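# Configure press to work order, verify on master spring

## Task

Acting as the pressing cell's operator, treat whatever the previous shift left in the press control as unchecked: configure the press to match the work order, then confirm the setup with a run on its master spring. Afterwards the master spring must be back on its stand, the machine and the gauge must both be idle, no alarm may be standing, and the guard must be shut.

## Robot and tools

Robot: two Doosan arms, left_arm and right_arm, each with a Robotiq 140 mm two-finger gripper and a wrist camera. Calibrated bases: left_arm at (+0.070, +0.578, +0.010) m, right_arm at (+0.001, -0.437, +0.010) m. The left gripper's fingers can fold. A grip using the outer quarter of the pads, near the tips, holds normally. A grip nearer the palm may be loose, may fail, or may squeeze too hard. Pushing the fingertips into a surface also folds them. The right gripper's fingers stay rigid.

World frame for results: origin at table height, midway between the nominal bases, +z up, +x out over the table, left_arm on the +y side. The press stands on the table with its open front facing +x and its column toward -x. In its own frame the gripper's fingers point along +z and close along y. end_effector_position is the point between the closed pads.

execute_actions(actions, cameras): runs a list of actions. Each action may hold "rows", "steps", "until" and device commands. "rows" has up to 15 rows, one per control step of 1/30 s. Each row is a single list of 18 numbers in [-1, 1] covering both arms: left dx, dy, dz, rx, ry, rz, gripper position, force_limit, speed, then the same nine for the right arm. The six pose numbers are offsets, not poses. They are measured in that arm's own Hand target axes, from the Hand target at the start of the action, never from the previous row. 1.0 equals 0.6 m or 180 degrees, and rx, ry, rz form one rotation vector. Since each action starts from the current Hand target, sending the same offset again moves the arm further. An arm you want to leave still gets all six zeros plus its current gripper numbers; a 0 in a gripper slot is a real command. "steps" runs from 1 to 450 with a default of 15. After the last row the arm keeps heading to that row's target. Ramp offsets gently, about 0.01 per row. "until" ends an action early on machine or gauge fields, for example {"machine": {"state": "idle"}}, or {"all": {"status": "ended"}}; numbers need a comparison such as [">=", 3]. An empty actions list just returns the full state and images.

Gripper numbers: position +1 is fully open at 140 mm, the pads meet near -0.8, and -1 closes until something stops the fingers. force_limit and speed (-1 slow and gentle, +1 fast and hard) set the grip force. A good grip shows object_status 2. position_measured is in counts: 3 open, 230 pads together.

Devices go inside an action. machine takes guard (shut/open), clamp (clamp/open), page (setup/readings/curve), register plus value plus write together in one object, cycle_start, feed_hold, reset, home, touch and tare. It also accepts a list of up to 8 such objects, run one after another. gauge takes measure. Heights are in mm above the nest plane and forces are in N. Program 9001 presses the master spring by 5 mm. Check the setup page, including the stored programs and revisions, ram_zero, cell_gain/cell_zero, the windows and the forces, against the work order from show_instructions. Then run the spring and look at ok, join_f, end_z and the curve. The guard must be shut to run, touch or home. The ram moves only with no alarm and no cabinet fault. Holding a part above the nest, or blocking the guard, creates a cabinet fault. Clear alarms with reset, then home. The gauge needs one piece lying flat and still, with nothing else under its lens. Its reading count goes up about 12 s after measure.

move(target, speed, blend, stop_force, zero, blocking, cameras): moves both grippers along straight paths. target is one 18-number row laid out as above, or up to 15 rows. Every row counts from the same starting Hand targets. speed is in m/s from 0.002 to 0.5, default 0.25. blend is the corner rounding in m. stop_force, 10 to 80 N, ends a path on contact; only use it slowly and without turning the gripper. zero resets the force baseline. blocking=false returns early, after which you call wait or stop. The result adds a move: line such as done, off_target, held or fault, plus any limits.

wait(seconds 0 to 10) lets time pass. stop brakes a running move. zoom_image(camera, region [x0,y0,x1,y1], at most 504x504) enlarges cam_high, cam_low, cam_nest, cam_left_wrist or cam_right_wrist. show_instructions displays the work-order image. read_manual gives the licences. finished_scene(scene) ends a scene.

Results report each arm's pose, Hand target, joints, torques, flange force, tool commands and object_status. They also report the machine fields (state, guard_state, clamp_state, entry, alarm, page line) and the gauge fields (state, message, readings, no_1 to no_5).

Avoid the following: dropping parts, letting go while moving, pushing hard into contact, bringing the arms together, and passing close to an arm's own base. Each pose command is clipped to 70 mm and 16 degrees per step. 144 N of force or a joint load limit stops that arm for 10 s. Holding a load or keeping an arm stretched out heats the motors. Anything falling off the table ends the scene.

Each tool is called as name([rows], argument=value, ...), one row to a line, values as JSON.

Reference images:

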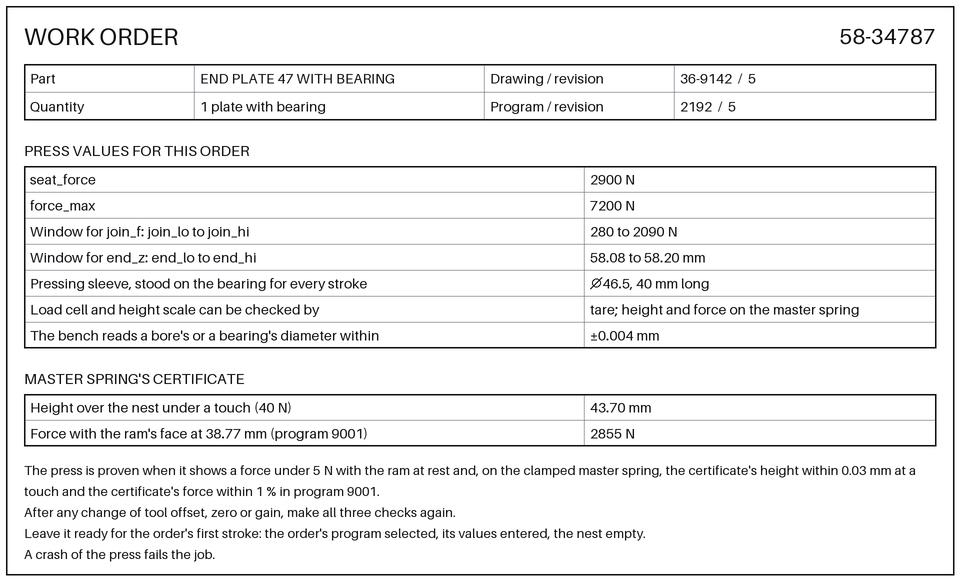

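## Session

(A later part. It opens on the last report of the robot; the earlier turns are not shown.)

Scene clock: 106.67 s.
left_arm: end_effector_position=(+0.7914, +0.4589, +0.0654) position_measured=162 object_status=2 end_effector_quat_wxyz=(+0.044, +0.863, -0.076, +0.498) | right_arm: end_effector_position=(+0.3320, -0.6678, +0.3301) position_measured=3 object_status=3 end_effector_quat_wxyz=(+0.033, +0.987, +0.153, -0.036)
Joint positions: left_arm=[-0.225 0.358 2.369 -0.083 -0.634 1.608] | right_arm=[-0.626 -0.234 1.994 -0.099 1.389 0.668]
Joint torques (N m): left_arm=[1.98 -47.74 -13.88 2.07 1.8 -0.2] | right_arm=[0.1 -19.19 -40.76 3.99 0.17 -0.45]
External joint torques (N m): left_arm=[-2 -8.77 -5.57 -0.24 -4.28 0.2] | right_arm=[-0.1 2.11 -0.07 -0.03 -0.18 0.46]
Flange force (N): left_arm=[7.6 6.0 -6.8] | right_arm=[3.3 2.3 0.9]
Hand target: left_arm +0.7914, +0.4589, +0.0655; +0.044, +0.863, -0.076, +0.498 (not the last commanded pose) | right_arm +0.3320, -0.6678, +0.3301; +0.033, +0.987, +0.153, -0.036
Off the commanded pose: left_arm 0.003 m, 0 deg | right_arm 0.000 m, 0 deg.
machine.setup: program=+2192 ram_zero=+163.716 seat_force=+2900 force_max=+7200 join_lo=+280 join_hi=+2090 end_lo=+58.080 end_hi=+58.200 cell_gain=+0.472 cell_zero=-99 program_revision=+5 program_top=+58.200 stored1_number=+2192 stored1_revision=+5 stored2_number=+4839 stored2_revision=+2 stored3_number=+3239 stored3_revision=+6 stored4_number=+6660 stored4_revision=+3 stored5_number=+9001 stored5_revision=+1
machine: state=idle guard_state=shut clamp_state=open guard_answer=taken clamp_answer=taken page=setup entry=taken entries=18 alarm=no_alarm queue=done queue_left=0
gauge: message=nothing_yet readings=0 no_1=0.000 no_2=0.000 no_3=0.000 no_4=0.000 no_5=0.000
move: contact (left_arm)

move([
  [0,0,0,0,0,0,0.25,0,-0.5,0,0,0,0,0,0,1,1,1],
  [0.0,0,-0.18,0,0,0,0.25,0,-0.5,0,0,0,0,0,0,1,1,1],
], speed=[0.1,0.12], cameras=["cam_high","cam_low","cam_left_wrist"])

zoom_image(camera="cam_low", region=[440, 220, 510, 275])

execute_actions([
  {"machine":{"page":"readings"},"steps":1},
], cameras=[])

Scene clock: 108.90 s.
left_arm: end_effector_position=(+0.6994, +0.4753, +0.1194) position_measured=98 object_status=3 end_effector_quat_wxyz=(+0.044, +0.863, -0.076, +0.498) | right_arm: end_effector_position=(+0.3320, -0.6678, +0.3301) position_measured=3 object_status=3 end_effector_quat_wxyz=(+0.033, +0.987, +0.153, -0.036)
Joint positions: left_arm=[-0.24 0.133 2.512 -0.119 -0.553 1.635] | right_arm=[-0.626 -0.234 1.994 -0.099 1.389 0.668]
Joint torques (N m): left_arm=[2.59 -39.73 -21.55 2.27 -2.46 -0.28] | right_arm=[0.53 -18.95 -40.78 4 0.16 -0.48]
External joint torques (N m): left_arm=[-2.66 3.29 -0.94 -0.09 0 0.28] | right_arm=[-0.6 2.33 0.01 -0.05 -0.19 0.48]
Flange force (N): left_arm=[-3.5 8.6 8.2] | right_arm=[2.6 3.2 1.2]
Hand target: left_arm +0.6993, +0.4753, +0.1195; +0.044, +0.863, -0.076, +0.498 | right_arm +0.3320, -0.6678, +0.3301; +0.033, +0.987, +0.153, -0.036
Off the commanded pose: left_arm 0.000 m, 0 deg | right_arm 0.000 m, 0 deg.
machine.setup: program=+2192 ram_zero=+163.716 seat_force=+2900 force_max=+7200 join_lo=+280 join_hi=+2090 end_lo=+58.080 end_hi=+58.200 cell_gain=+0.472 cell_zero=-99 program_revision=+5 program_top=+58.200 stored1_number=+2192 stored1_revision=+5 stored2_number=+4839 stored2_revision=+2 stored3_number=+3239 stored3_revision=+6 stored4_number=+6660 stored4_revision=+3 stored5_number=+9001 stored5_revision=+1
machine: state=idle guard_state=shut clamp_state=open guard_answer=taken clamp_answer=taken page=setup entry=taken entries=18 alarm=no_alarm queue=done queue_left=0
gauge: message=nothing_yet readings=0 no_1=0.000 no_2=0.000 no_3=0.000 no_4=0.000 no_5=0.000
move: done
camera_calibration:
cam_left_wrist: T_world_to_cam=[[-0.177198, -0.984174, -0.00154177, 0.601403], [-0.749736, 0.136002, -0.647611, 0.537127], [0.637571, -0.113599, -0.76197, -0.158473], [0, 0, 0, 1]]
Images, in order: cam_high, cam_low, cam_left_wrist.

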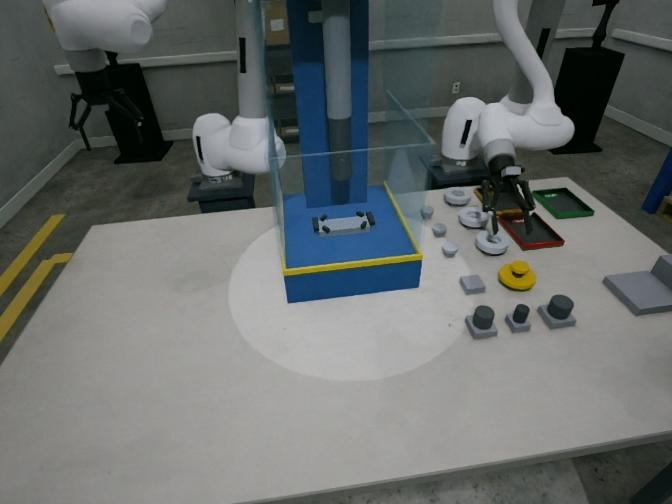

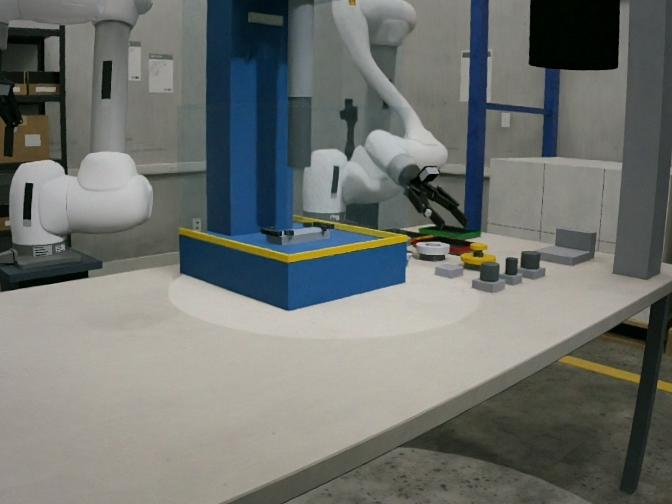

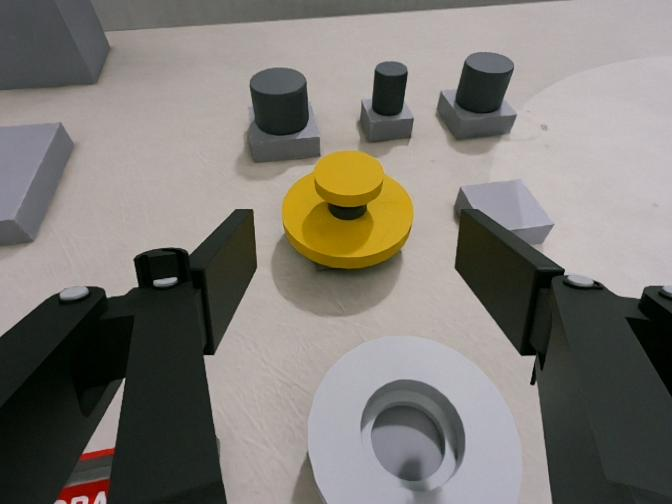

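Scaled by 7.200.

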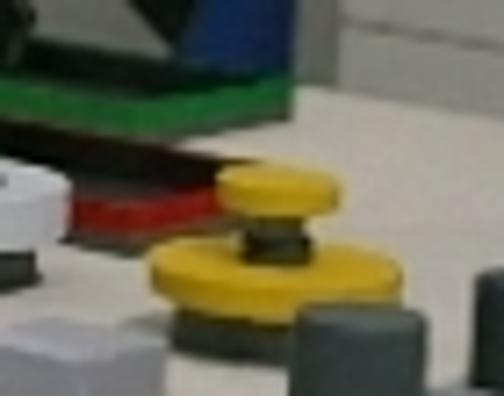

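Scene clock: 109.13 s.
left_arm: end_effector_position=(+0.6993, +0.4753, +0.1194) position_measured=98 object_status=3 end_effector_quat_wxyz=(+0.044, +0.863, -0.076, +0.498) | right_arm: end_effector_position=(+0.3320, -0.6678, +0.3301) position_measured=3 object_status=3 end_effector_quat_wxyz=(+0.033, +0.987, +0.153, -0.036)
Joint positions: left_arm=[-0.24 0.133 2.512 -0.119 -0.553 1.635] | right_arm=[-0.626 -0.234 1.994 -0.099 1.389 0.668]
Joint torques (N m): left_arm=[2.53 -39.86 -21.72 2.36 -2.46 -0.19] | right_arm=[0.09 -18.91 -40.92 3.97 0.18 -0.46]
External joint torques (N m): left_arm=[-2.63 3.42 -0.88 -0.17 -0.01 0.19] | right_arm=[0.01 1.92 0.13 -0.01 -0.2 0.46]
Flange force (N): left_arm=[-3.8 8.7 8.4] | right_arm=[3.2 1.7 1.1]
Hand target: left_arm +0.6993, +0.4753, +0.1195; +0.044, +0.863, -0.076, +0.498 | right_arm +0.3320, -0.6678, +0.3301; +0.033, +0.987, +0.153, -0.036
Tool commands: left_gripper/position=+0.25 left_gripper/force_limit=+0.0 left_gripper/speed=-0.5 right_gripper/position=+1.0 right_gripper/force_limit=+1.0 right_gripper/speed=+1.0
Off the commanded pose: left_arm 0.000 m, 0 deg | right_arm 0.000 m, 0 deg.
machine.readings: force=+0 touch_z=+43.710 join_f=+2684 peak_f=+2848 end_z=+38.768 ok=+0 pos_z=+156.284 cycles=+2
machine: state=idle guard_state=shut clamp_state=open guard_answer=taken clamp_answer=taken page=readings entry=taken entries=18 alarm=no_alarm queue=done queue_left=0
gauge: message=nothing_yet readings=0 no_1=0.000 no_2=0.000 no_3=0.000 no_4=0.000 no_5=0.000

All good.

finished_scene(scene=2)

The scene is finished: the task was done.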